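# Move cart with paper through door, park in bay

## Task

Push the utility cart through the self-closing door into the other room and leave it parked in the yellow-taped bay, with all four of its wheels fully inside the tape and none touching it. The case of copy paper must rest in the cart's top tray without any part overhanging the tray's edges. The door must be closed at the end. Either robot or both may be used. If any robot falls over or is left tilted, the task fails.

## Robot and tools

Robots: r1 and r2 are identical Hello Robot Stretch 4 units. Each has an omni-wheel base (rim within 0.23 m of the base origin), a lift on a mast and one arm that reaches forward, ending in a wrist with yaw, pitch and roll and a two-finger gripper. Each is roughly 1.6 m tall. Each reports its state in its own frames, so where the two stand relative to each other can only be judged from images, lidar_m and wrist_depth_mm. Loose objects may occasionally get nudged by outside pushes.

Frames: base frame has its origin on the floor below the base centre, x forward, y left, z up, in metres. hand_pose is expressed in it (a point between the open fingertips; the printed value can be somewhat wrong). The odometry frame is the base frame as it was when the scene began; base_odometry counts wheel rotation only, so slip shows up as travel. Heading is in rad, left positive, -3.142 to 3.142. If turned_by_wheels and turned_by_imu, summed over a move, differ by more than about 0.1 rad, the base likely bumped or slipped and the heading is off by about that gap. base_tilt is in degrees, forward and right positive, with up to about 3 degrees of fixed error.

move: arguments are r1, r2, cameras and blocking. blocking must be false every time (true or absent is refused); the call returns within about half a second while motion continues. Each robot's entry may hold base, joints or both, plus optional speeds, pace and contact_limits; or end_of_arm alone ({"end_of_arm": "enable_torque"} re-powers a wrist or gripper motor that switched off). base is an offset from where that base last reported itself: {"translate_m": d} forward positive, {"strafe_m": d} left positive, both within -2 to 2 m and combinable into one straight diagonal; {"rotate_rad": d} left/counter-clockwise positive, -3.2 to 3.2, not combinable with the others. joints are absolute targets: lift_m 0 to 1.2; arm_m 0 to 0.55; wrist_yaw_rad -1.134 to 4.276 (0 ahead, positive left, 3.14 stowed back); wrist_pitch_rad -1.117 to 4.259 (0 level, 1.57 pointing down); wrist_roll_rad -1.117 to 4.259 (positive clockwise seen from behind); gripper_m -0.038 to 0.141, the fingertip gap in metres (can be off by up to 0.015; -0.02 or less means fingers pressing together). Joint targets past range are clipped and reported; other out-of-range values or unknown keys cause refusal or invalidity. pace is slow, default, fast or max; speeds gives a per-joint top speed instead (not gripper). contact_limits, 0 (gentle) to 1 (hard), default 0.5, only for arm_m, lift_m, translate_m, strafe_m, rotate_rad and only next to that same command; a base limit persists until the next base command. A robot not named keeps doing what it was doing. Any motion stops after 14 s with time_out. cameras: list of names such as r1_head_camera, r1_head_left_camera, r1_head_right_camera, r1_wrist_camera and the r2 equivalents, or ["all"]; a move with no action returns all states and images and the scene number.

wait: seconds 0 to 10, plus cameras. It returns early once any running move comes to rest. stop: brakes all running motions of both robots and re-brakes slack wheels; a "stop:" line tells whether wheels hold again. zoom_image: camera and region [x0, y0, x1, y1] in pixels from the top-left, at most 504 by 504, from that camera's newest image. finished_scene: pass the current scene number; it is final, and the goal must hold afterwards without the robots.

Results: the move line gives per robot "done" or the worst status. Statuses: moving, done (for the base, wheels turned the commanded amount even if slipping), off_target, contact_stop (the blocked part goes slack), time_out (target dropped), limit_stop_at_own_body, limit_stop_at_tilt (lean over 6 degrees; lift, arm and wheels slack until it eases), torque_fault (motor limp). A robot listed under "as last shown" was not commanded; its lines repeat earlier values. Once an uncommanded stop or a refused call occurs, later move, wait and finished_scene calls in that reply are skipped. on_its_own reports things like slack joints or unusual servo current. lidar_m: 12 distances in metres, 30-degree sectors counter-clockwise from straight ahead (4th left, 7th behind, 10th right); "-" means nothing seen or closer than 0.25 m. wrist_depth_mm: 7x7 grid of depths in mm from the top left, 100 to 2000, "-" if unreadable. motor_effort is in percent with peak in brackets; servo_current is in mA.

Gripping: command a gap more than 0.015 smaller than the object; about 0.06 smaller resists pulls. To close behind a handle use -0.02 or less. Status does not confirm a grasp; watch servo_current. Open before rotating base or wrist when clamped on a fixed rim.

Avoid: robots touching each other (a base in contact pressing further, or one gripper squeezing the other's fingers, fails the task). Two robots' travel can differ up to 3 cm per metre, so shared loads can tip them. Turning, driving or stopping with over 1 kg in hand and arm_m above 0.2 risks tipping, as do strong pushes with the gripper high. Self-collision risk: gripper over the base with lift below about 0.2 (0.45 pointing down), pitch below -0.2 with large roll, or yaw plus pitch under about -1.1; when stowed, tilting or rolling alone can collide. Keep lift_m contact limit at 0.15+ for 1 kg and 0.3+ for 2 kg. Don't drop things far, slam the door or hit fixed objects hard.

Each tool is called by a JSON object that holds its "fn" and its "kwargs".

## Session

{"fn": "move", "kwargs": {}}

Scene clock: 0.00 s.
r1.base_odometry: x=+0.000 y=+0.000 heading=+0.000
r1.turned_by_wheels: +0.000
r1.turned_by_imu: +0.000
r1.base_tilt: forward=-1.6 right=+1.3
r1.lidar_m: 1.92 2.25 3.81 1.93 0.97 0.84 0.83 0.93 0.77 0.76 0.93 1.59
r1.base_status: not commanded
r1.joint_positions: lift_m=+0.127 arm_m=+0.000 wrist_yaw_rad=+3.089 wrist_pitch_rad=+0.002 wrist_roll_rad=+0.000 gripper_m=+0.056
r1.joint_status: not commanded
r1.measured_speeds: all 0
r1.motor_effort: lift_m=+20 arm_m=-4 wheel_0=+0 wheel_1=+1 wheel_2=+1
r1.servo_current: wrist_yaw_rad=39 wrist_pitch_rad=46 wrist_roll_rad=65 gripper_m=39
r1.hand_pose: x=-0.1125 y=+0.1024 z=+0.3046 quat_wxyz=(+0.026, -0.001, +0.000, +1.000) (m; r1's base frame)
r1.wrist_depth_mm: 137 138 - - - - - / 113 139 - - - - - / 117 140 224 - - - - / 137 161 - - - - - / - - - - - - - / - - 191 - 187 - - / 842 759 750 788 788 732 768
r2.base_odometry: x=+0.000 y=+0.000 heading=+0.000
r2.turned_by_wheels: +0.000
r2.turned_by_imu: +0.000
r2.base_tilt: forward=-0.6 right=+0.1
r2.lidar_m: 2.02 1.45 1.40 1.49 2.01 2.22 2.34 3.17 1.60 3.62 2.59 2.46
r2.base_status: not commanded
r2.joint_positions: lift_m=+0.295 arm_m=+0.000 wrist_yaw_rad=+3.133 wrist_pitch_rad=+0.002 wrist_roll_rad=+0.000 gripper_m=+0.056
r2.joint_status: not commanded
r2.measured_speeds: all 0
r2.motor_effort: lift_m=+18 arm_m=-4 wheel_0=+0 wheel_1=-1 wheel_2=+0
r2.servo_current: wrist_yaw_rad=46 wrist_pitch_rad=39 wrist_roll_rad=46 gripper_m=59
r2.hand_pose: x=-0.1167 y=+0.0898 z=+0.4727 quat_wxyz=(+0.004, -0.001, +0.000, +1.000) (m; r2's base frame)
r2.wrist_depth_mm: - 140 - - - - - / - 126 150 - - - - / - 130 185 - - - - / 144 143 272 - - - - / 229 - - - - - - / 226 1576 196 1576 190 1618 1464 / 226 1060 1138 - - 1025 1060
pictures: r1_head_camera, r1_head_left_camera, r1_head_right_camera, r1_wrist_camera, r2_head_camera, r2_head_left_camera, r2_head_right_camera, r2_wrist_camera
Images, in order (width x height): r1_head_camera 420x560, r1_head_left_camera 420x672, r1_head_right_camera 420x672, r1_wrist_camera 616x392, r2_head_camera 420x560, r2_head_left_camera 420x672, r2_head_right_camera 420x672, r2_wrist_camera 616x392.

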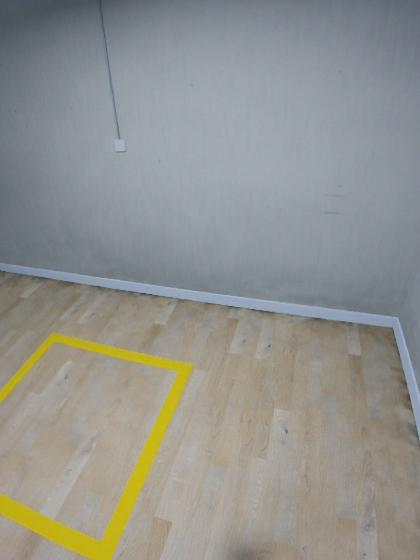

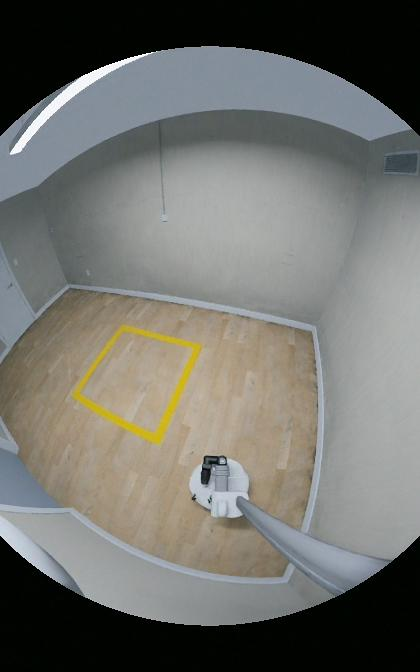

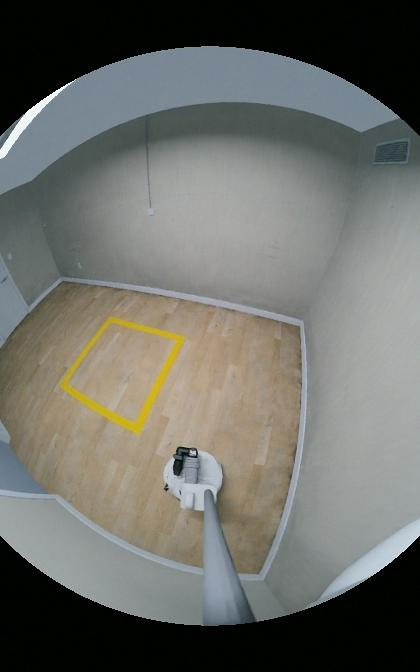

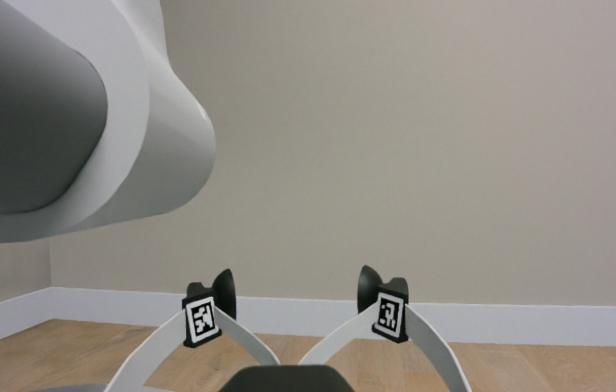

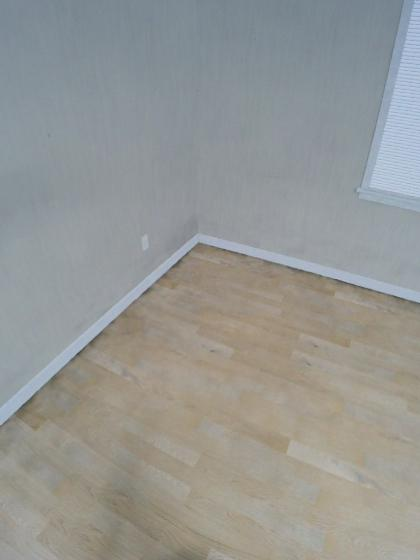

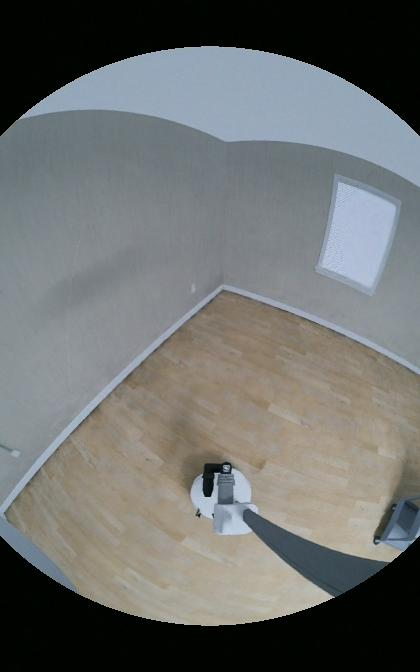

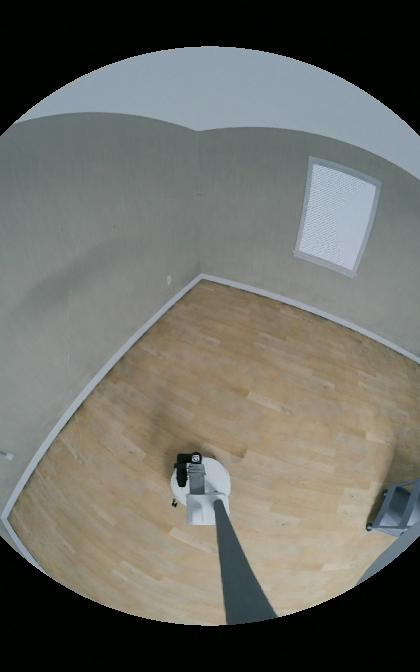

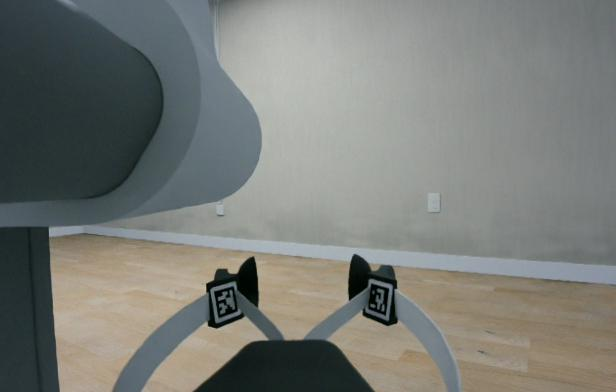

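{"fn": "move", "kwargs": {"blocking": false, "r1": {"base":{"rotate_rad":1.3},"pace":"fast"}, "r2": {"base":{"rotate_rad":-1.6},"pace":"fast"}}}

{"fn": "wait", "kwargs": {"seconds": 2}}

{"fn": "wait", "kwargs": {"seconds": 0.3, "cameras": ["r1_head_camera","r1_head_left_camera","r1_head_right_camera","r2_head_camera","r2_head_left_camera","r2_head_right_camera"]}}

Scene clock: 4.33 s.
move: r1 moving; r2 moving
r1.base_odometry: x=+0.000 y=+0.000 heading=+0.378
r1.turned_by_wheels: +0.378
r1.turned_by_imu: +0.379
r1.base_tilt: forward=-1.6 right=+1.2
r1.lidar_m: 2.06 3.10 2.42 1.11 0.86 0.81 0.91 0.78 0.78 0.85 1.27 1.93
r1.base_status: rotate_rad moving
r1.joint_positions: lift_m=+0.127 arm_m=+0.000 wrist_yaw_rad=+3.089 wrist_pitch_rad=+0.002 wrist_roll_rad=+0.000 gripper_m=+0.056
r1.joint_status: not commanded
r1.measured_speeds: translate_m=+0.000 strafe_m=+0.000 rotate_rad=+1.458 lift_m=+0.000 arm_m=+0.000 wrist_yaw_rad=+0.000 wrist_pitch_rad=+0.000 wrist_roll_rad=+0.000
r1.motor_effort: lift_m=+20(20) arm_m=-4(4) wheel_0=-9(10) wheel_1=-8(10) wheel_2=-9(9)
r1.servo_current: wrist_yaw_rad=59(59) wrist_pitch_rad=39(46) wrist_roll_rad=46(59) gripper_m=39(39)
r1.hand_pose: x=-0.1125 y=+0.1024 z=+0.3046 quat_wxyz=(+0.026, -0.001, +0.000, +1.000) (m; r1's base frame)
r1.wrist_depth_mm: 136 138 - - - - - / 113 139 - - - - - / 118 140 229 - - - - / 137 161 - - - - - / - - - - - - - / - 991 190 - 187 - - / 778 750 750 798 750 699 -
r2.base_odometry: x=+0.000 y=+0.000 heading=-0.378
r2.turned_by_wheels: -0.378
r2.turned_by_imu: -0.366
r2.base_tilt: forward=-0.7 right=+0.1
r2.lidar_m: 2.47 1.77 1.43 1.38 1.56 2.26 2.24 2.48 3.79 1.63 3.18 2.52
r2.base_status: rotate_rad moving
r2.joint_positions: lift_m=+0.295 arm_m=+0.000 wrist_yaw_rad=+3.133 wrist_pitch_rad=+0.002 wrist_roll_rad=+0.000 gripper_m=+0.056
r2.joint_status: not commanded
r2.measured_speeds: translate_m=+0.000 strafe_m=-0.001 rotate_rad=-1.461 lift_m=+0.000 arm_m=+0.000 wrist_yaw_rad=+0.000 wrist_pitch_rad=+0.000 wrist_roll_rad=+0.000
r2.motor_effort: lift_m=+18(18) arm_m=-4(4) wheel_0=+9(10) wheel_1=+10(12) wheel_2=+11(12)
r2.servo_current: wrist_yaw_rad=33(52) wrist_pitch_rad=39(46) wrist_roll_rad=52(52) gripper_m=39(59)
r2.hand_pose: x=-0.1167 y=+0.0898 z=+0.4727 quat_wxyz=(+0.004, -0.001, +0.000, +1.000) (m; r2's base frame)
r2.wrist_depth_mm: - 141 - - - - - / - 127 150 - - - - / - 130 184 - - - - / 144 143 272 - - - - / 229 - - - - - - / 227 1576 196 1576 190 1661 1464 / 226 1060 1138 - - 1060 1060
pictures: none

Scene clock: 5.43 s.
earlier move: r1 done; r2 moving
r1.base_odometry: x=+0.000 y=+0.000 heading=+1.300
r1.turned_by_wheels: +0.922
r1.turned_by_imu: +0.927
r1.base_tilt: forward=-1.5 right=+1.2
r1.lidar_m: 3.77 1.24 0.89 0.84 0.87 0.81 0.78 0.80 1.07 1.92 2.01 2.67
r1.base_status: done
r1.joint_positions: lift_m=+0.127 arm_m=+0.000 wrist_yaw_rad=+3.089 wrist_pitch_rad=+0.002 wrist_roll_rad=+0.000 gripper_m=+0.056
r1.joint_status: not commanded
r1.measured_speeds: all 0
r1.motor_effort: lift_m=+20(20) arm_m=-4(4) wheel_0=-2(11) wheel_1=+0(10) wheel_2=+0(10)
r1.servo_current: wrist_yaw_rad=59(59) wrist_pitch_rad=46(52) wrist_roll_rad=46(59) gripper_m=39(46)
r1.hand_pose: x=-0.1125 y=+0.1024 z=+0.3046 quat_wxyz=(+0.026, -0.001, +0.000, +1.000) (m; r1's base frame)
r1.wrist_depth_mm: 136 138 - - - - - / 113 139 - - - - - / 117 140 228 - - - - / 137 161 - - - - - / - - - - - - - / - - 190 - 188 - - / 788 707 750 143 798 778 831
r2.base_odometry: x=+0.000 y=+0.000 heading=-1.599
r2.turned_by_wheels: -1.221
r2.turned_by_imu: -1.189
r2.base_tilt: forward=-0.7 right=+0.1
r2.lidar_m: 3.62 2.63 2.49 2.07 1.48 1.39 1.46 2.01 2.22 2.30 3.09 1.64
r2.base_status: rotate_rad moving
r2.joint_positions: lift_m=+0.295 arm_m=+0.000 wrist_yaw_rad=+3.133 wrist_pitch_rad=+0.002 wrist_roll_rad=+0.000 gripper_m=+0.056
r2.joint_status: not commanded
r2.measured_speeds: all 0
r2.motor_effort: lift_m=+18(18) arm_m=-4(4) wheel_0=+2(13) wheel_1=+1(14) wheel_2=+3(12)
r2.servo_current: wrist_yaw_rad=33(59) wrist_pitch_rad=39(46) wrist_roll_rad=46(52) gripper_m=52(59)
r2.hand_pose: x=-0.1167 y=+0.0898 z=+0.4727 quat_wxyz=(+0.004, -0.001, +0.000, +1.000) (m; r2's base frame)
r2.wrist_depth_mm: - 141 - - - - - / - 126 141 - - - - / - 130 185 - - - - / 144 144 226 - - - - / 229 - - - - - - / 228 1576 196 1308 190 - - / 227 1060 1118 - - 1025 1042
wait: 1.10 of 2 s (r1 has come to rest)
pictures: none

Scene clock: 5.60 s.
earlier move: r2 done
r1.base_odometry: x=+0.000 y=+0.000 heading=+1.300
r1.turned_by_wheels: +0.000
r1.turned_by_imu: +0.000
r1.base_tilt: forward=-1.6 right=+1.2
r1.lidar_m: 3.79 1.26 0.89 0.83 0.87 0.82 0.77 0.80 1.11 1.92 1.99 2.65
r1.base_status: done
r1.joint_positions: lift_m=+0.127 arm_m=+0.000 wrist_yaw_rad=+3.089 wrist_pitch_rad=+0.002 wrist_roll_rad=+0.000 gripper_m=+0.056
r1.joint_status: not commanded
r1.measured_speeds: all 0
r1.motor_effort: lift_m=+20(20) arm_m=-4(4) wheel_0=-3(11) wheel_1=+0(10) wheel_2=+0(10)
r1.servo_current: wrist_yaw_rad=59(59) wrist_pitch_rad=46(52) wrist_roll_rad=39(65) gripper_m=39(46)
r1.hand_pose: x=-0.1125 y=+0.1024 z=+0.3046 quat_wxyz=(+0.026, -0.001, +0.000, +1.000) (m; r1's base frame)
r1.wrist_depth_mm: 136 139 - - - - - / 113 139 - - - - - / 117 140 227 - - - - / 137 161 - - - - - / - - - - - - - / - - 190 - 188 - - / 778 707 759 143 798 778 809
r2.base_odometry: x=+0.000 y=+0.000 heading=-1.599
r2.turned_by_wheels: +0.000
r2.turned_by_imu: +0.000
r2.base_tilt: forward=-0.7 right=+0.1
r2.lidar_m: 3.64 2.62 2.49 2.05 1.47 1.39 1.47 1.98 2.21 2.30 3.09 1.61
r2.base_status: done
r2.joint_positions: lift_m=+0.295 arm_m=+0.000 wrist_yaw_rad=+3.133 wrist_pitch_rad=+0.002 wrist_roll_rad=+0.000 gripper_m=+0.056
r2.joint_status: not commanded
r2.measured_speeds: all 0
r2.motor_effort: lift_m=+18(18) arm_m=-4(4) wheel_0=+4(13) wheel_1=+1(14) wheel_2=+3(12)
r2.servo_current: wrist_yaw_rad=46(59) wrist_pitch_rad=46(46) wrist_roll_rad=46(52) gripper_m=52(59)
r2.hand_pose: x=-0.1167 y=+0.0898 z=+0.4727 quat_wxyz=(+0.004, -0.001, +0.000, +1.000) (m; r2's base frame)
r2.wrist_depth_mm: - 141 - - - - - / - 127 141 - - - - / - 129 185 - - - - / 144 144 227 - - - - / 231 - - - - - - / 227 1576 196 1336 190 - - / 225 1078 1138 - - 1042 1060
wait: 0.17 of 0.3 s (r2 has come to rest)
pictures: r1_head_camera, r1_head_left_camera, r1_head_right_camera, r2_head_camera, r2_head_left_camera, r2_head_right_camera
Images, in order (width x height): r1_head_camera 420x560, r1_head_left_camera 420x672, r1_head_right_camera 420x672, r2_head_camera 420x560, r2_head_left_camera 420x672, r2_head_right_camera 420x672.

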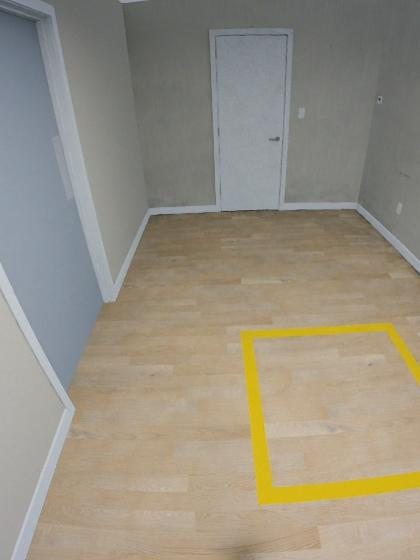

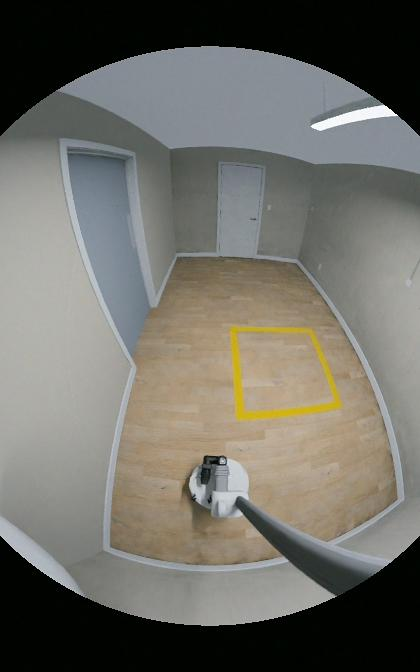

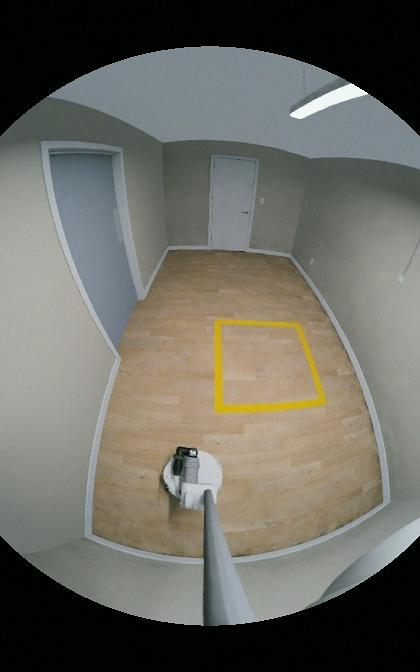

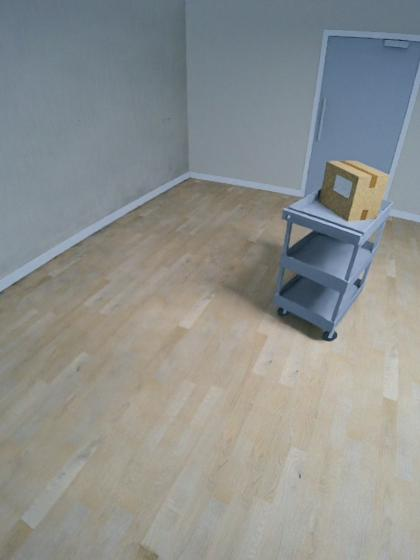

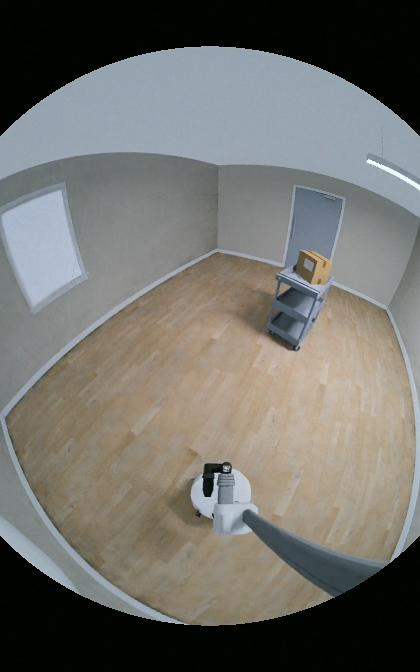

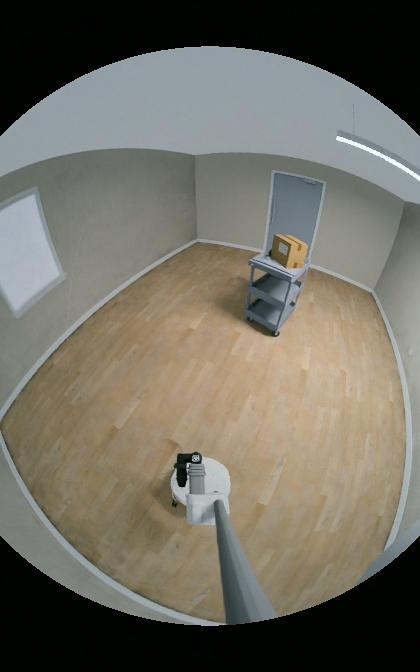

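{"fn": "zoom_image", "kwargs": {"camera": "r2_head_camera", "region": [240, 20, 420, 360]}}

{"fn": "zoom_image", "kwargs": {"camera": "r1_head_left_camera", "region": [50, 120, 200, 380]}}

{"fn": "zoom_image", "kwargs": {"camera": "r1_head_camera", "region": [0, 0, 160, 420]}}

Scaled by 1.482 from the camera's 420x560 image, which has a finer 1200x1600 frame.

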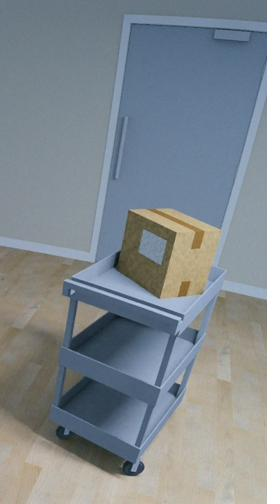

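Scaled by 1.938 from the camera's 420x672 image, which has a finer 600x960 frame.

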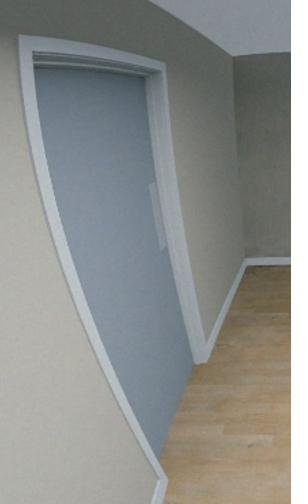

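Scaled by 1.200 from the camera's 420x560 image, which has a finer 600x800 frame.

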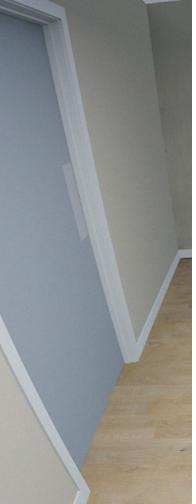

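{"fn": "move", "kwargs": {"blocking": false, "r1": {"base":{"translate_m":1.2},"pace":"fast"}, "r2": {"base":{"rotate_rad":-0.42},"joints":{"lift_m":0.75,"wrist_yaw_rad":0},"pace":"fast"}}}

{"fn": "wait", "kwargs": {"seconds": 2.5}}

{"fn": "wait", "kwargs": {"seconds": 2}}

{"fn": "wait", "kwargs": {"seconds": 2, "cameras": ["r2_head_camera","r2_wrist_camera","r1_head_left_camera"]}}

{"fn": "move", "kwargs": {"blocking": false, "r1": {"base":{"rotate_rad":1.571},"pace":"fast"}}}

{"fn": "wait", "kwargs": {"seconds": 2.5, "cameras": ["r1_head_camera","r1_head_left_camera"]}}

Scene clock: 56.93 s.
move: r1 moving; r2 moving
r1.base_odometry: x=+0.013 y=+0.048 heading=+1.300
r1.turned_by_wheels: +0.000
r1.turned_by_imu: +0.000
r1.base_tilt: forward=-1.6 right=+1.3
r1.lidar_m: 3.81 1.26 0.90 0.83 0.87 0.88 0.81 0.86 1.17 1.91 1.99 2.68
r1.base_status: translate_m moving
r1.joint_positions: lift_m=+0.127 arm_m=+0.000 wrist_yaw_rad=+3.089 wrist_pitch_rad=+0.002 wrist_roll_rad=+0.000 gripper_m=+0.056
r1.joint_status: not commanded
r1.measured_speeds: translate_m=+0.194 strafe_m=+0.000 rotate_rad=-0.006 lift_m=+0.000 arm_m=+0.000 wrist_yaw_rad=+0.000 wrist_pitch_rad=+0.000 wrist_roll_rad=+0.000
r1.motor_effort: lift_m=+20(20) arm_m=-4(4) wheel_0=+8(11) wheel_1=+6(9) wheel_2=-11(11)
r1.servo_current: wrist_yaw_rad=46(59) wrist_pitch_rad=46(46) wrist_roll_rad=26(65) gripper_m=39(46)
r1.hand_pose: x=-0.1125 y=+0.1024 z=+0.3046 quat_wxyz=(+0.026, -0.001, +0.000, +1.000) (m; r1's base frame)
r1.wrist_depth_mm: - 137 - - - - - / - 137 - - - - - / 110 138 204 - - - - / 124 138 236 - - - - / - - - - - - - / - - 190 - 188 - - / 788 750 750 798 798 768 809
r2.base_odometry: x=+0.000 y=+0.000 heading=-1.929
r2.turned_by_wheels: -0.329
r2.turned_by_imu: -0.320
r2.base_tilt: forward=-0.7 right=+0.1
r2.lidar_m: 1.61 3.12 2.51 2.49 1.76 1.42 1.41 1.55 2.25 2.23 2.48 2.04
r2.base_status: rotate_rad moving
r2.joint_positions: lift_m=+0.358 arm_m=+0.000 wrist_yaw_rad=+2.520 wrist_pitch_rad=+0.002 wrist_roll_rad=+0.000 gripper_m=+0.056
r2.joint_status: lift_m moving; wrist_yaw_rad moving
r2.measured_speeds: translate_m=+0.002 strafe_m=+0.001 rotate_rad=-0.776 lift_m=+0.243 arm_m=+0.000 wrist_yaw_rad=-1.756 wrist_pitch_rad=+0.000 wrist_roll_rad=+0.000
r2.motor_effort: lift_m=+21(24) arm_m=-4(4) wheel_0=+1(13) wheel_1=+3(12) wheel_2=+6(12)
r2.servo_current: wrist_yaw_rad=98(143) wrist_pitch_rad=33(46) wrist_roll_rad=52(59) gripper_m=52(52)
r2.hand_pose: x=-0.0127 y=+0.2389 z=+0.5357 quat_wxyz=(+0.306, -0.001, +0.000, +0.952) (m; r2's base frame)
r2.wrist_depth_mm: - - - - - - - / - - - - - - - / - - - - - - - / - - - - - - - / - - - - - - - / - - 193 171 192 1618 1576 / 1182 1160 1255 - - 1138 1182
pictures: none

Scene clock: 58.77 s.
earlier move: r1 moving; r2 done
r1.base_odometry: x=+0.196 y=+0.708 heading=+1.300
r1.turned_by_wheels: +0.000
r1.turned_by_imu: +0.000
r1.base_tilt: forward=-1.6 right=+1.3
r1.lidar_m: 3.18 1.41 0.90 0.84 0.89 1.22 1.49 1.55 2.03 1.89 1.99 2.65
r1.base_status: translate_m moving
r1.joint_positions: lift_m=+0.127 arm_m=+0.000 wrist_yaw_rad=+3.089 wrist_pitch_rad=+0.002 wrist_roll_rad=+0.000 gripper_m=+0.056
r1.joint_status: not commanded
r1.measured_speeds: translate_m=+0.400 strafe_m=+0.001 rotate_rad=-0.005 lift_m=+0.000 arm_m=+0.000 wrist_yaw_rad=+0.000 wrist_pitch_rad=+0.000 wrist_roll_rad=+0.000
r1.motor_effort: lift_m=+20(20) arm_m=-4(4) wheel_0=+6(11) wheel_1=+4(9) wheel_2=-5(13)
r1.servo_current: wrist_yaw_rad=33(65) wrist_pitch_rad=39(52) wrist_roll_rad=52(65) gripper_m=46(52)
r1.hand_pose: x=-0.1125 y=+0.1024 z=+0.3046 quat_wxyz=(+0.026, -0.001, +0.000, +1.000) (m; r1's base frame)
r1.wrist_depth_mm: - 138 - - - - - / - 137 - - - - - / 110 138 204 - - - - / 124 139 237 - - - - / - - - - - - - / 1205 1182 193 1182 188 1160 1060 / 842 759 750 809 788 778 809
r2.base_odometry: x=+0.000 y=+0.000 heading=-2.019
r2.turned_by_wheels: -0.090
r2.turned_by_imu: -0.088
r2.base_tilt: forward=-0.6 right=+0.1
r2.lidar_m: 1.61 3.34 2.54 2.49 1.85 1.44 1.42 1.51 2.24 2.22 2.40 3.48
r2.base_status: done
r2.joint_positions: lift_m=+0.750 arm_m=+0.000 wrist_yaw_rad=+0.003 wrist_pitch_rad=+0.002 wrist_roll_rad=+0.000 gripper_m=+0.056
r2.joint_status: all done
r2.measured_speeds: all 0
r2.motor_effort: lift_m=+21(27) arm_m=-4(4) wheel_0=+2(13) wheel_1=+2(12) wheel_2=+3(12)
r2.servo_current: wrist_yaw_rad=52(156) wrist_pitch_rad=46(46) wrist_roll_rad=46(59) gripper_m=52(52)
r2.hand_pose: x=+0.4596 y=-0.0866 z=+0.9275 quat_wxyz=(+1.000, +0.000, +0.001, +0.001) (m; r2's base frame)
r2.wrist_depth_mm: - - - - - - - / - - - - - - - / - - - - - - - / - - - 1756 - - - / - - - - - - - / - - 196 1464 190 - - / - 1983 - - - - 1983
wait: 1.83 of 2.5 s (r2 has come to rest)
pictures: none

Scene clock: 60.77 s.
earlier move: r1 moving
r1.base_odometry: x=+0.321 y=+1.156 heading=+1.300
r1.turned_by_wheels: +0.000
r1.turned_by_imu: +0.000
r1.base_tilt: forward=-1.6 right=+1.3
r1.lidar_m: 2.72 1.29 0.98 0.87 0.92 1.24 1.97 2.04 1.98 1.90 1.97 2.60
r1.base_status: translate_m moving
r1.joint_positions: lift_m=+0.127 arm_m=+0.000 wrist_yaw_rad=+3.089 wrist_pitch_rad=+0.002 wrist_roll_rad=+0.000 gripper_m=+0.056
r1.joint_status: not commanded
r1.measured_speeds: all 0
r1.motor_effort: lift_m=+20(20) arm_m=-4(4) wheel_0=-1(11) wheel_1=+0(9) wheel_2=+1(13)
r1.servo_current: wrist_yaw_rad=59(72) wrist_pitch_rad=46(52) wrist_roll_rad=39(65) gripper_m=39(52)
r1.hand_pose: x=-0.1125 y=+0.1024 z=+0.3046 quat_wxyz=(+0.026, -0.001, +0.000, +1.000) (m; r1's base frame)
r1.wrist_depth_mm: 136 138 - - - - - / 114 139 - - - - - / 118 140 273 - - - - / 137 162 - - - - - / 1661 - - - - - - / 1160 1205 194 1205 188 1138 960 / 842 741 741 809 798 778 820
r2.base_odometry: x=+0.000 y=+0.000 heading=-2.019
r2.turned_by_wheels: +0.000
r2.turned_by_imu: +0.000
r2.base_tilt: forward=-0.7 right=+0.1
r2.lidar_m: 1.61 3.31 2.53 2.48 1.87 1.45 1.40 1.51 2.22 2.20 2.38 3.49
r2.base_status: done
r2.joint_positions: lift_m=+0.750 arm_m=+0.000 wrist_yaw_rad=+0.003 wrist_pitch_rad=+0.002 wrist_roll_rad=+0.000 gripper_m=+0.056
r2.joint_status: all done
r2.measured_speeds: all 0
r2.motor_effort: lift_m=+21(27) arm_m=-4(4) wheel_0=+2(13) wheel_1=+1(12) wheel_2=+2(12)
r2.servo_current: wrist_yaw_rad=39(156) wrist_pitch_rad=39(46) wrist_roll_rad=46(59) gripper_m=52(52)
r2.hand_pose: x=+0.4596 y=-0.0866 z=+0.9275 quat_wxyz=(+1.000, +0.000, +0.001, +0.001) (m; r2's base frame)
r2.wrist_depth_mm: - - - - - - - / - - - - - - - / - - - - - - - / - - - 1808 - - - / - - - - - - - / - - 196 1430 190 - - / - 1921 - - - - 1921
wait: 2.00 s; no rest
pictures: none

Scene clock: 60.80 s.
earlier move: r1 done
r1.base_odometry: x=+0.321 y=+1.156 heading=+1.300
r1.turned_by_wheels: +0.000
r1.turned_by_imu: +0.000
r1.base_tilt: forward=-1.6 right=+1.3
r1.lidar_m: 2.71 1.29 1.00 0.89 0.90 1.25 1.96 2.07 2.02 1.89 1.96 2.63
r1.base_status: done
r1.joint_positions: lift_m=+0.127 arm_m=+0.000 wrist_yaw_rad=+3.089 wrist_pitch_rad=+0.002 wrist_roll_rad=+0.000 gripper_m=+0.056
r1.joint_status: not commanded
r1.measured_speeds: all 0
r1.motor_effort: lift_m=+20(20) arm_m=-4(4) wheel_0=-1(11) wheel_1=+0(9) wheel_2=+2(13)
r1.servo_current: wrist_yaw_rad=52(72) wrist_pitch_rad=39(52) wrist_roll_rad=39(65) gripper_m=39(52)
r1.hand_pose: x=-0.1125 y=+0.1024 z=+0.3046 quat_wxyz=(+0.026, -0.001, +0.000, +1.000) (m; r1's base frame)
r1.wrist_depth_mm: 136 138 - - - - - / 113 139 - - - - - / 118 139 272 - - - - / 137 161 - - - - - / 1661 - - - - - - / 1205 1205 193 1205 187 1138 960 / 842 750 750 778 788 778 820
r2.base_odometry: x=+0.000 y=+0.000 heading=-2.019
r2.turned_by_wheels: +0.000
r2.turned_by_imu: +0.000
r2.base_tilt: forward=-0.6 right=+0.1
r2.lidar_m: 1.63 3.32 2.54 2.47 1.88 1.42 1.42 1.52 2.20 2.22 2.42 3.50
r2.base_status: done
r2.joint_positions: lift_m=+0.750 arm_m=+0.000 wrist_yaw_rad=+0.003 wrist_pitch_rad=+0.002 wrist_roll_rad=+0.000 gripper_m=+0.056
r2.joint_status: all done
r2.measured_speeds: all 0
r2.motor_effort: lift_m=+21(27) arm_m=-4(4) wheel_0=+2(13) wheel_1=+2(12) wheel_2=+3(12)
r2.servo_current: wrist_yaw_rad=52(156) wrist_pitch_rad=46(46) wrist_roll_rad=46(59) gripper_m=46(52)
r2.hand_pose: x=+0.4596 y=-0.0866 z=+0.9275 quat_wxyz=(+1.000, +0.000, +0.001, +0.001) (m; r2's base frame)
r2.wrist_depth_mm: - - - - - - - / - - - - - - - / - - - - - - - / - - - 1756 - - - / - - - - - - - / - - 196 1464 190 - - / - 1921 - - - - 1921
wait: 0.03 of 2 s (r1 has come to rest)
pictures: r1_head_left_camera, r2_head_camera, r2_wrist_camera
Images, in order (width x height): r1_head_left_camera 420x672, r2_head_camera 420x560, r2_wrist_camera 616x392.

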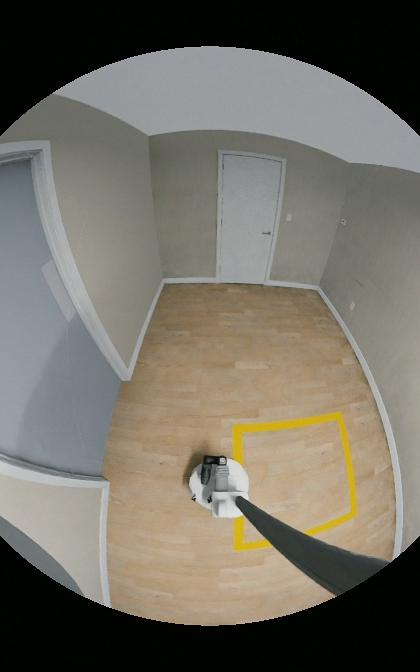

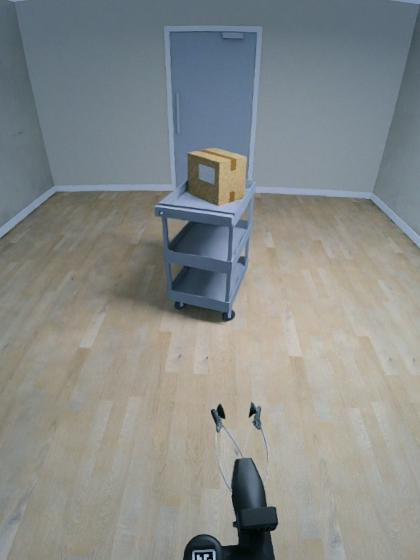

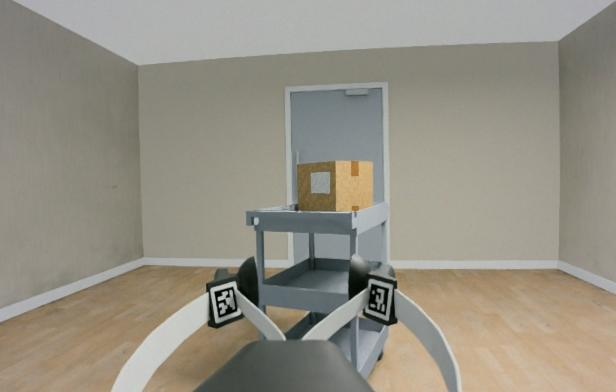

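Scene clock: 61.30 s.
move: r1 moving
r1.base_odometry: x=+0.321 y=+1.156 heading=+1.678
r1.turned_by_wheels: +0.378
r1.turned_by_imu: +0.379
r1.base_tilt: forward=-1.6 right=+1.3
r1.lidar_m: 1.56 1.07 0.96 0.88 1.08 1.96 1.96 2.15 1.91 1.92 2.35 2.72
r1.base_status: rotate_rad moving
r1.joint_positions: lift_m=+0.127 arm_m=+0.000 wrist_yaw_rad=+3.089 wrist_pitch_rad=+0.002 wrist_roll_rad=+0.000 gripper_m=+0.056
r1.joint_status: not commanded
r1.measured_speeds: translate_m=-0.001 strafe_m=+0.001 rotate_rad=+1.461 lift_m=+0.000 arm_m=+0.000 wrist_yaw_rad=+0.000 wrist_pitch_rad=+0.000 wrist_roll_rad=+0.000
r1.motor_effort: lift_m=+20(20) arm_m=-4(4) wheel_0=-10(10) wheel_1=-11(11) wheel_2=-8(9)
r1.servo_current: wrist_yaw_rad=39(52) wrist_pitch_rad=52(52) wrist_roll_rad=59(59) gripper_m=52(52)
r1.hand_pose: x=-0.1125 y=+0.1024 z=+0.3046 quat_wxyz=(+0.026, -0.001, +0.000, +1.000) (m; r1's base frame)
r1.wrist_depth_mm: 136 138 - - - - - / 114 139 - - - - - / 117 140 273 - - - - / 137 162 - - - - - / 1983 - - - - 1863 - / 1205 1205 193 1182 187 1160 1118 / 854 164 699 798 788 778 820
r2: as last shown
r2.base_tilt: forward=-0.7 right=+0.1
r2.lidar_m: 1.62 3.33 2.53 2.49 1.86 1.45 1.40 1.52 2.26 2.21 2.41 3.46
r2.motor_effort: lift_m=+21(21) arm_m=-4(4) wheel_0=+1(2) wheel_1=+1(2) wheel_2=+3(3)
r2.servo_current: wrist_yaw_rad=52(59) wrist_pitch_rad=39(46) wrist_roll_rad=46(52) gripper_m=46(52)
r2.wrist_depth_mm: - - - - - - - / - - - - - - - / - - - - - - - / - - - 1808 - - - / - - - - - - - / - - 196 1430 190 - - / - 1921 - - - - 1983
pictures: none

Scene clock: 62.53 s.
earlier move: r1 done
r1.base_odometry: x=+0.321 y=+1.156 heading=+2.871
r1.turned_by_wheels: +1.192
r1.turned_by_imu: +1.200
r1.base_tilt: forward=-1.6 right=+1.3
r1.lidar_m: 0.88 0.91 1.23 1.95 2.00 2.00 1.89 1.98 2.65 2.74 1.32 1.01
r1.base_status: done
r1.joint_positions: lift_m=+0.127 arm_m=+0.000 wrist_yaw_rad=+3.089 wrist_pitch_rad=+0.002 wrist_roll_rad=+0.000 gripper_m=+0.056
r1.joint_status: not commanded
r1.measured_speeds: all 0
r1.motor_effort: lift_m=+20(20) arm_m=-4(4) wheel_0=-3(11) wheel_1=+0(11) wheel_2=+0(10)
r1.servo_current: wrist_yaw_rad=59(65) wrist_pitch_rad=52(52) wrist_roll_rad=39(65) gripper_m=46(52)
r1.hand_pose: x=-0.1125 y=+0.1024 z=+0.3046 quat_wxyz=(+0.026, -0.001, +0.000, +1.000) (m; r1's base frame)
r1.wrist_depth_mm: 136 138 - - - - - / 113 139 - - - - - / 118 140 272 - - - - / 137 161 - - - - - / 1661 - 1983 - - - - / 1160 1205 192 1182 188 1182 1118 / 798 750 750 798 798 732 820
r2.base_odometry: x=+0.000 y=+0.000 heading=-2.019
r2.turned_by_wheels: +0.000
r2.turned_by_imu: +0.000
r2.base_tilt: forward=-0.7 right=+0.1
r2.lidar_m: 1.61 3.30 2.53 2.51 1.84 1.43 1.41 1.52 2.25 2.23 2.39 3.52
r2.base_status: not commanded
r2.joint_positions: lift_m=+0.750 arm_m=+0.000 wrist_yaw_rad=+0.003 wrist_pitch_rad=+0.002 wrist_roll_rad=+0.000 gripper_m=+0.056
r2.joint_status: not commanded
r2.measured_speeds: all 0
r2.motor_effort: lift_m=+21(21) arm_m=-4(4) wheel_0=+2(2) wheel_1=+1(2) wheel_2=+3(3)
r2.servo_current: wrist_yaw_rad=46(59) wrist_pitch_rad=46(46) wrist_roll_rad=52(59) gripper_m=46(52)
r2.hand_pose: x=+0.4596 y=-0.0866 z=+0.9275 quat_wxyz=(+1.000, +0.000, +0.001, +0.001) (m; r2's base frame)
r2.wrist_depth_mm: - - - - - - - / - - - - - - - / - - - - - - - / - - - 1756 - - - / - - - - - - - / - - 196 1464 190 - - / - 1983 - - - - 1921
wait: 1.23 of 2.5 s (r1 has come to rest)
pictures: r1_head_camera, r1_head_left_camera
Images, in order (width x height): r1_head_camera 420x560, r1_head_left_camera 420x672.

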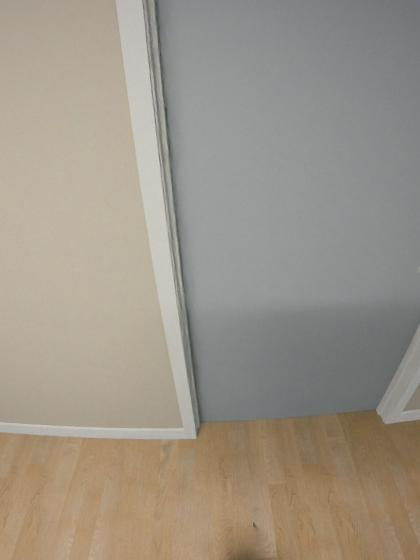

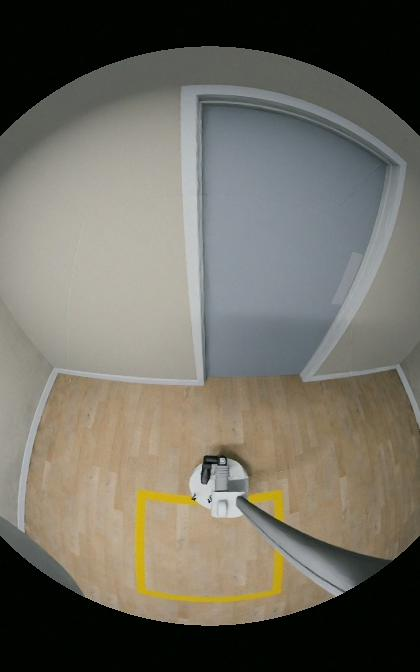

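{"fn": "move", "kwargs": {"blocking": false, "r1": {"base":{"strafe_m":-0.52},"pace":"fast"}, "r2": {"base":{"translate_m":0.4},"joints":{"wrist_roll_rad":1.571}}}}

{"fn": "wait", "kwargs": {"seconds": 3}}

{"fn": "wait", "kwargs": {"seconds": 1, "cameras": ["r2_head_camera","r2_wrist_camera","r1_head_left_camera"]}}

{"fn": "zoom_image", "kwargs": {"camera": "r2_head_camera", "region": [110, 80, 310, 380]}}

{"fn": "zoom_image", "kwargs": {"camera": "r2_wrist_camera", "region": [160, 0, 460, 390]}}

Scene clock: 75.33 s.
move: r1 moving; r2 moving
r1.base_odometry: x=+0.337 y=+1.212 heading=+2.871
r1.turned_by_wheels: +0.000
r1.turned_by_imu: -0.001
r1.base_tilt: forward=-1.6 right=+1.2
r1.lidar_m: 0.90 0.87 1.22 2.02 2.09 2.00 1.89 1.99 2.66 2.69 1.33 1.03
r1.base_status: strafe_m moving
r1.joint_positions: lift_m=+0.127 arm_m=+0.000 wrist_yaw_rad=+3.089 wrist_pitch_rad=+0.002 wrist_roll_rad=+0.000 gripper_m=+0.056
r1.joint_status: not commanded
r1.measured_speeds: translate_m=+0.000 strafe_m=-0.224 rotate_rad=-0.001 lift_m=+0.000 arm_m=+0.000 wrist_yaw_rad=+0.000 wrist_pitch_rad=+0.000 wrist_roll_rad=+0.000
r1.motor_effort: lift_m=+20(20) arm_m=-4(4) wheel_0=+12(13) wheel_1=-12(14) wheel_2=+0(1)
r1.servo_current: wrist_yaw_rad=46(65) wrist_pitch_rad=46(52) wrist_roll_rad=46(52) gripper_m=39(52)
r1.hand_pose: x=-0.1125 y=+0.1024 z=+0.3046 quat_wxyz=(+0.026, -0.001, +0.000, +1.000) (m; r1's base frame)
r1.wrist_depth_mm: 136 138 - - - - - / 113 139 - - - - - / 117 140 273 - - - - / 137 161 - - - - - / 1661 - 1983 - - - - / 1160 1182 192 1205 187 1255 1138 / 842 750 759 798 788 741 809
r2.base_odometry: x=-0.013 y=-0.028 heading=-2.019
r2.turned_by_wheels: +0.000
r2.turned_by_imu: +0.001
r2.base_tilt: forward=-0.7 right=+0.0
r2.lidar_m: 1.57 3.32 2.51 2.49 1.89 1.46 1.44 1.55 2.26 2.22 2.42 3.51
r2.base_status: translate_m moving
r2.joint_positions: lift_m=+0.750 arm_m=+0.000 wrist_yaw_rad=+0.003 wrist_pitch_rad=+0.002 wrist_roll_rad=+0.589 gripper_m=+0.056
r2.joint_status: wrist_roll_rad moving
r2.measured_speeds: translate_m=+0.122 strafe_m=+0.002 rotate_rad=+0.000 lift_m=+0.000 arm_m=+0.000 wrist_yaw_rad=+0.000 wrist_pitch_rad=+0.000 wrist_roll_rad=+1.820
r2.motor_effort: lift_m=+21(21) arm_m=-4(4) wheel_0=+7(8) wheel_1=+8(8) wheel_2=-10(12)
r2.servo_current: wrist_yaw_rad=52(59) wrist_pitch_rad=46(46) wrist_roll_rad=85(91) gripper_m=52(52)
r2.hand_pose: x=+0.4596 y=-0.0866 z=+0.9275 quat_wxyz=(+0.957, +0.290, +0.001, +0.001) (m; r2's base frame)
r2.wrist_depth_mm: - - - - - - - / - - - - - - - / - - - - - - - / - - - 1756 - - - / - - - - 1983 - 1756 / - - 195 1537 189 1708 1430 / - - - - - 1397 1205
pictures: none

Scene clock: 77.30 s.
earlier move: r1 done; r2 moving
r1.base_odometry: x=+0.460 y=+1.657 heading=+2.871
r1.turned_by_wheels: +0.000
r1.turned_by_imu: -0.003
r1.base_tilt: forward=-1.6 right=+1.3
r1.lidar_m: 0.96 1.01 1.25 2.46 2.54 1.96 1.87 1.95 2.35 2.21 1.35 0.97
r1.base_status: done
r1.joint_positions: lift_m=+0.127 arm_m=+0.000 wrist_yaw_rad=+3.089 wrist_pitch_rad=+0.002 wrist_roll_rad=+0.000 gripper_m=+0.056
r1.joint_status: not commanded
r1.measured_speeds: all 0
r1.motor_effort: lift_m=+20(20) arm_m=-4(4) wheel_0=+0(13) wheel_1=+0(14) wheel_2=+0(1)
r1.servo_current: wrist_yaw_rad=65(65) wrist_pitch_rad=46(52) wrist_roll_rad=33(65) gripper_m=39(52)
r1.hand_pose: x=-0.1125 y=+0.1024 z=+0.3046 quat_wxyz=(+0.026, -0.001, +0.000, +1.000) (m; r1's base frame)
r1.wrist_depth_mm: - 137 - - - - - / - 138 - - - - - / 111 138 208 - - - - / 128 141 274 - - - - / 138 - 1921 - - - - / 1205 1182 193 1182 187 1160 1138 / 831 750 750 809 778 778 820
r2.base_odometry: x=-0.173 y=-0.360 heading=-2.019
r2.turned_by_wheels: +0.000
r2.turned_by_imu: +0.001
r2.base_tilt: forward=-0.7 right=+0.1
r2.lidar_m: 1.20 3.26 2.51 2.45 2.40 1.86 1.81 1.92 2.33 2.26 2.44 3.54
r2.base_status: translate_m moving
r2.joint_positions: lift_m=+0.750 arm_m=+0.000 wrist_yaw_rad=+0.003 wrist_pitch_rad=+0.002 wrist_roll_rad=+1.569 gripper_m=+0.056
r2.joint_status: all done
r2.measured_speeds: translate_m=+0.021 strafe_m=+0.000 rotate_rad=+0.001 lift_m=+0.000 arm_m=+0.000 wrist_yaw_rad=+0.000 wrist_pitch_rad=+0.000 wrist_roll_rad=+0.000
r2.motor_effort: lift_m=+21(21) arm_m=-4(4) wheel_0=+6(9) wheel_1=+3(9) wheel_2=-2(13)
r2.servo_current: wrist_yaw_rad=46(59) wrist_pitch_rad=39(46) wrist_roll_rad=46(98) gripper_m=52(59)
r2.hand_pose: x=+0.4596 y=-0.0866 z=+0.9275 quat_wxyz=(+0.708, +0.706, +0.002, +0.000) (m; r2's base frame)
r2.wrist_depth_mm: - - - - - 1863 1255 / - - - - - 1863 1308 / - - - 1397 1661 1499 1229 / - - - 1281 - 1078 1160 / - - - - 1464 1808 1182 / - - 194 - 190 1756 1281 / - - - - - - 1308
wait: 1.97 of 3 s (r1 has come to rest)
pictures: none

Scene clock: 77.67 s.
earlier move: r2 done
r1.base_odometry: x=+0.460 y=+1.657 heading=+2.871
r1.turned_by_wheels: +0.000
r1.turned_by_imu: +0.000
r1.base_tilt: forward=-1.6 right=+1.3
r1.lidar_m: 0.96 1.02 1.25 2.48 2.56 1.98 1.86 1.96 2.37 2.21 1.38 0.96
r1.base_status: done
r1.joint_positions: lift_m=+0.127 arm_m=+0.000 wrist_yaw_rad=+3.089 wrist_pitch_rad=+0.002 wrist_roll_rad=+0.000 gripper_m=+0.056
r1.joint_status: not commanded
r1.measured_speeds: all 0
r1.motor_effort: lift_m=+20(20) arm_m=-4(4) wheel_0=-1(13) wheel_1=+1(14) wheel_2=+0(1)
r1.servo_current: wrist_yaw_rad=59(65) wrist_pitch_rad=46(52) wrist_roll_rad=46(65) gripper_m=46(52)
r1.hand_pose: x=-0.1125 y=+0.1024 z=+0.3046 quat_wxyz=(+0.026, -0.001, +0.000, +1.000) (m; r1's base frame)
r1.wrist_depth_mm: - 137 - - - - - / - 138 - - - - - / 111 138 208 - - - - / 128 141 273 - - - - / 138 - 1921 - - - - / 1160 1205 195 1182 187 1182 1138 / 854 759 759 788 798 778 820
r2.base_odometry: x=-0.173 y=-0.360 heading=-2.019
r2.turned_by_wheels: +0.000
r2.turned_by_imu: +0.000
r2.base_tilt: forward=-0.6 right=+0.1
r2.lidar_m: 1.20 3.25 2.51 2.45 2.39 1.84 1.82 1.97 2.32 2.26 2.43 3.54
r2.base_status: done
r2.joint_positions: lift_m=+0.750 arm_m=+0.000 wrist_yaw_rad=+0.003 wrist_pitch_rad=+0.002 wrist_roll_rad=+1.569 gripper_m=+0.056
r2.joint_status: all done
r2.measured_speeds: all 0
r2.motor_effort: lift_m=+21(21) arm_m=-4(4) wheel_0=+4(9) wheel_1=+3(9) wheel_2=-2(13)
r2.servo_current: wrist_yaw_rad=52(59) wrist_pitch_rad=39(46) wrist_roll_rad=46(98) gripper_m=52(59)
r2.hand_pose: x=+0.4596 y=-0.0866 z=+0.9275 quat_wxyz=(+0.708, +0.706, +0.002, +0.000) (m; r2's base frame)
r2.wrist_depth_mm: - - - - - 1808 1255 / - - - - - 1808 1255 / - - - 1397 1618 1537 1205 / - - - 1308 - 1060 1160 / - - - - 1499 1921 1160 / - - 194 - 190 1708 1308 / - - - - - - 1255
wait: 0.37 of 1 s (r2 has come to rest)
pictures: r1_head_left_camera, r2_head_camera, r2_wrist_camera
Images, in order (width x height): r1_head_left_camera 420x672, r2_head_camera 420x560, r2_wrist_camera 616x392.

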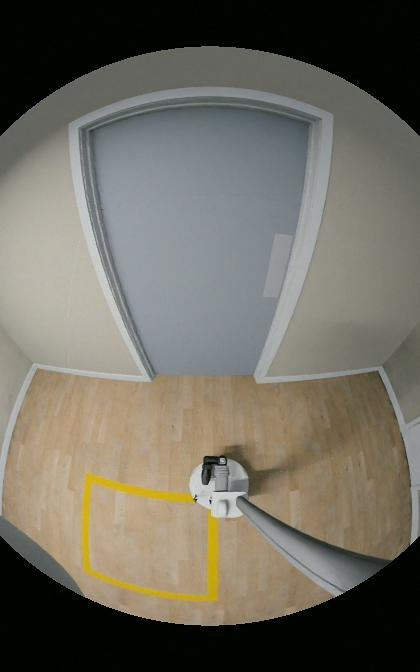

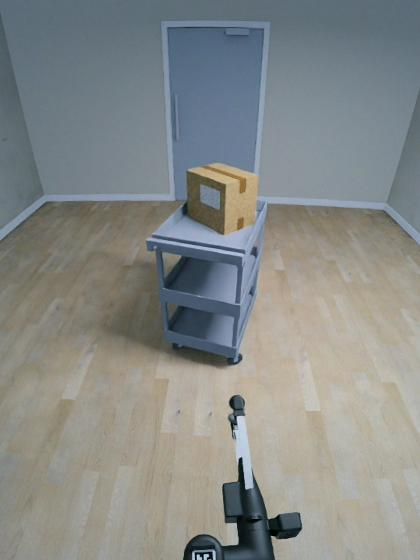

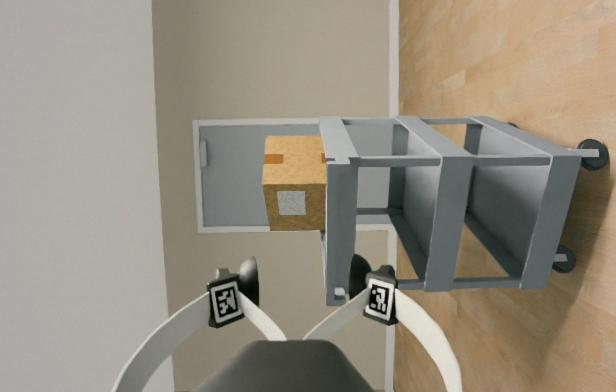

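Scaled by 1.680 from the camera's 420x560 image, which has a finer 1200x1600 frame.

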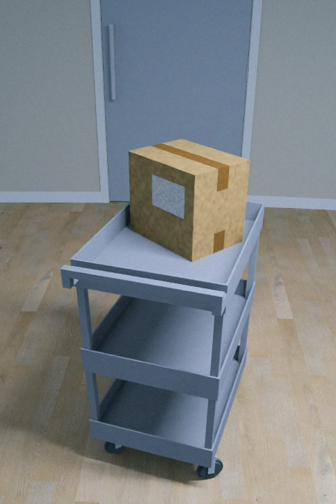

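Scaled by 1.292.

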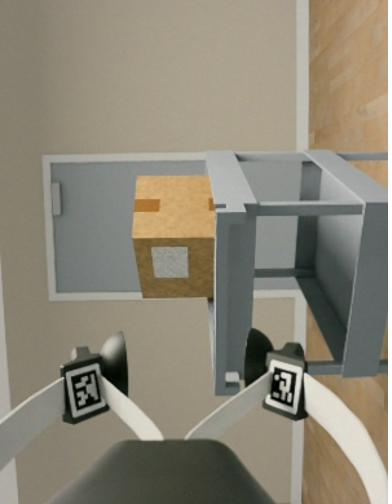

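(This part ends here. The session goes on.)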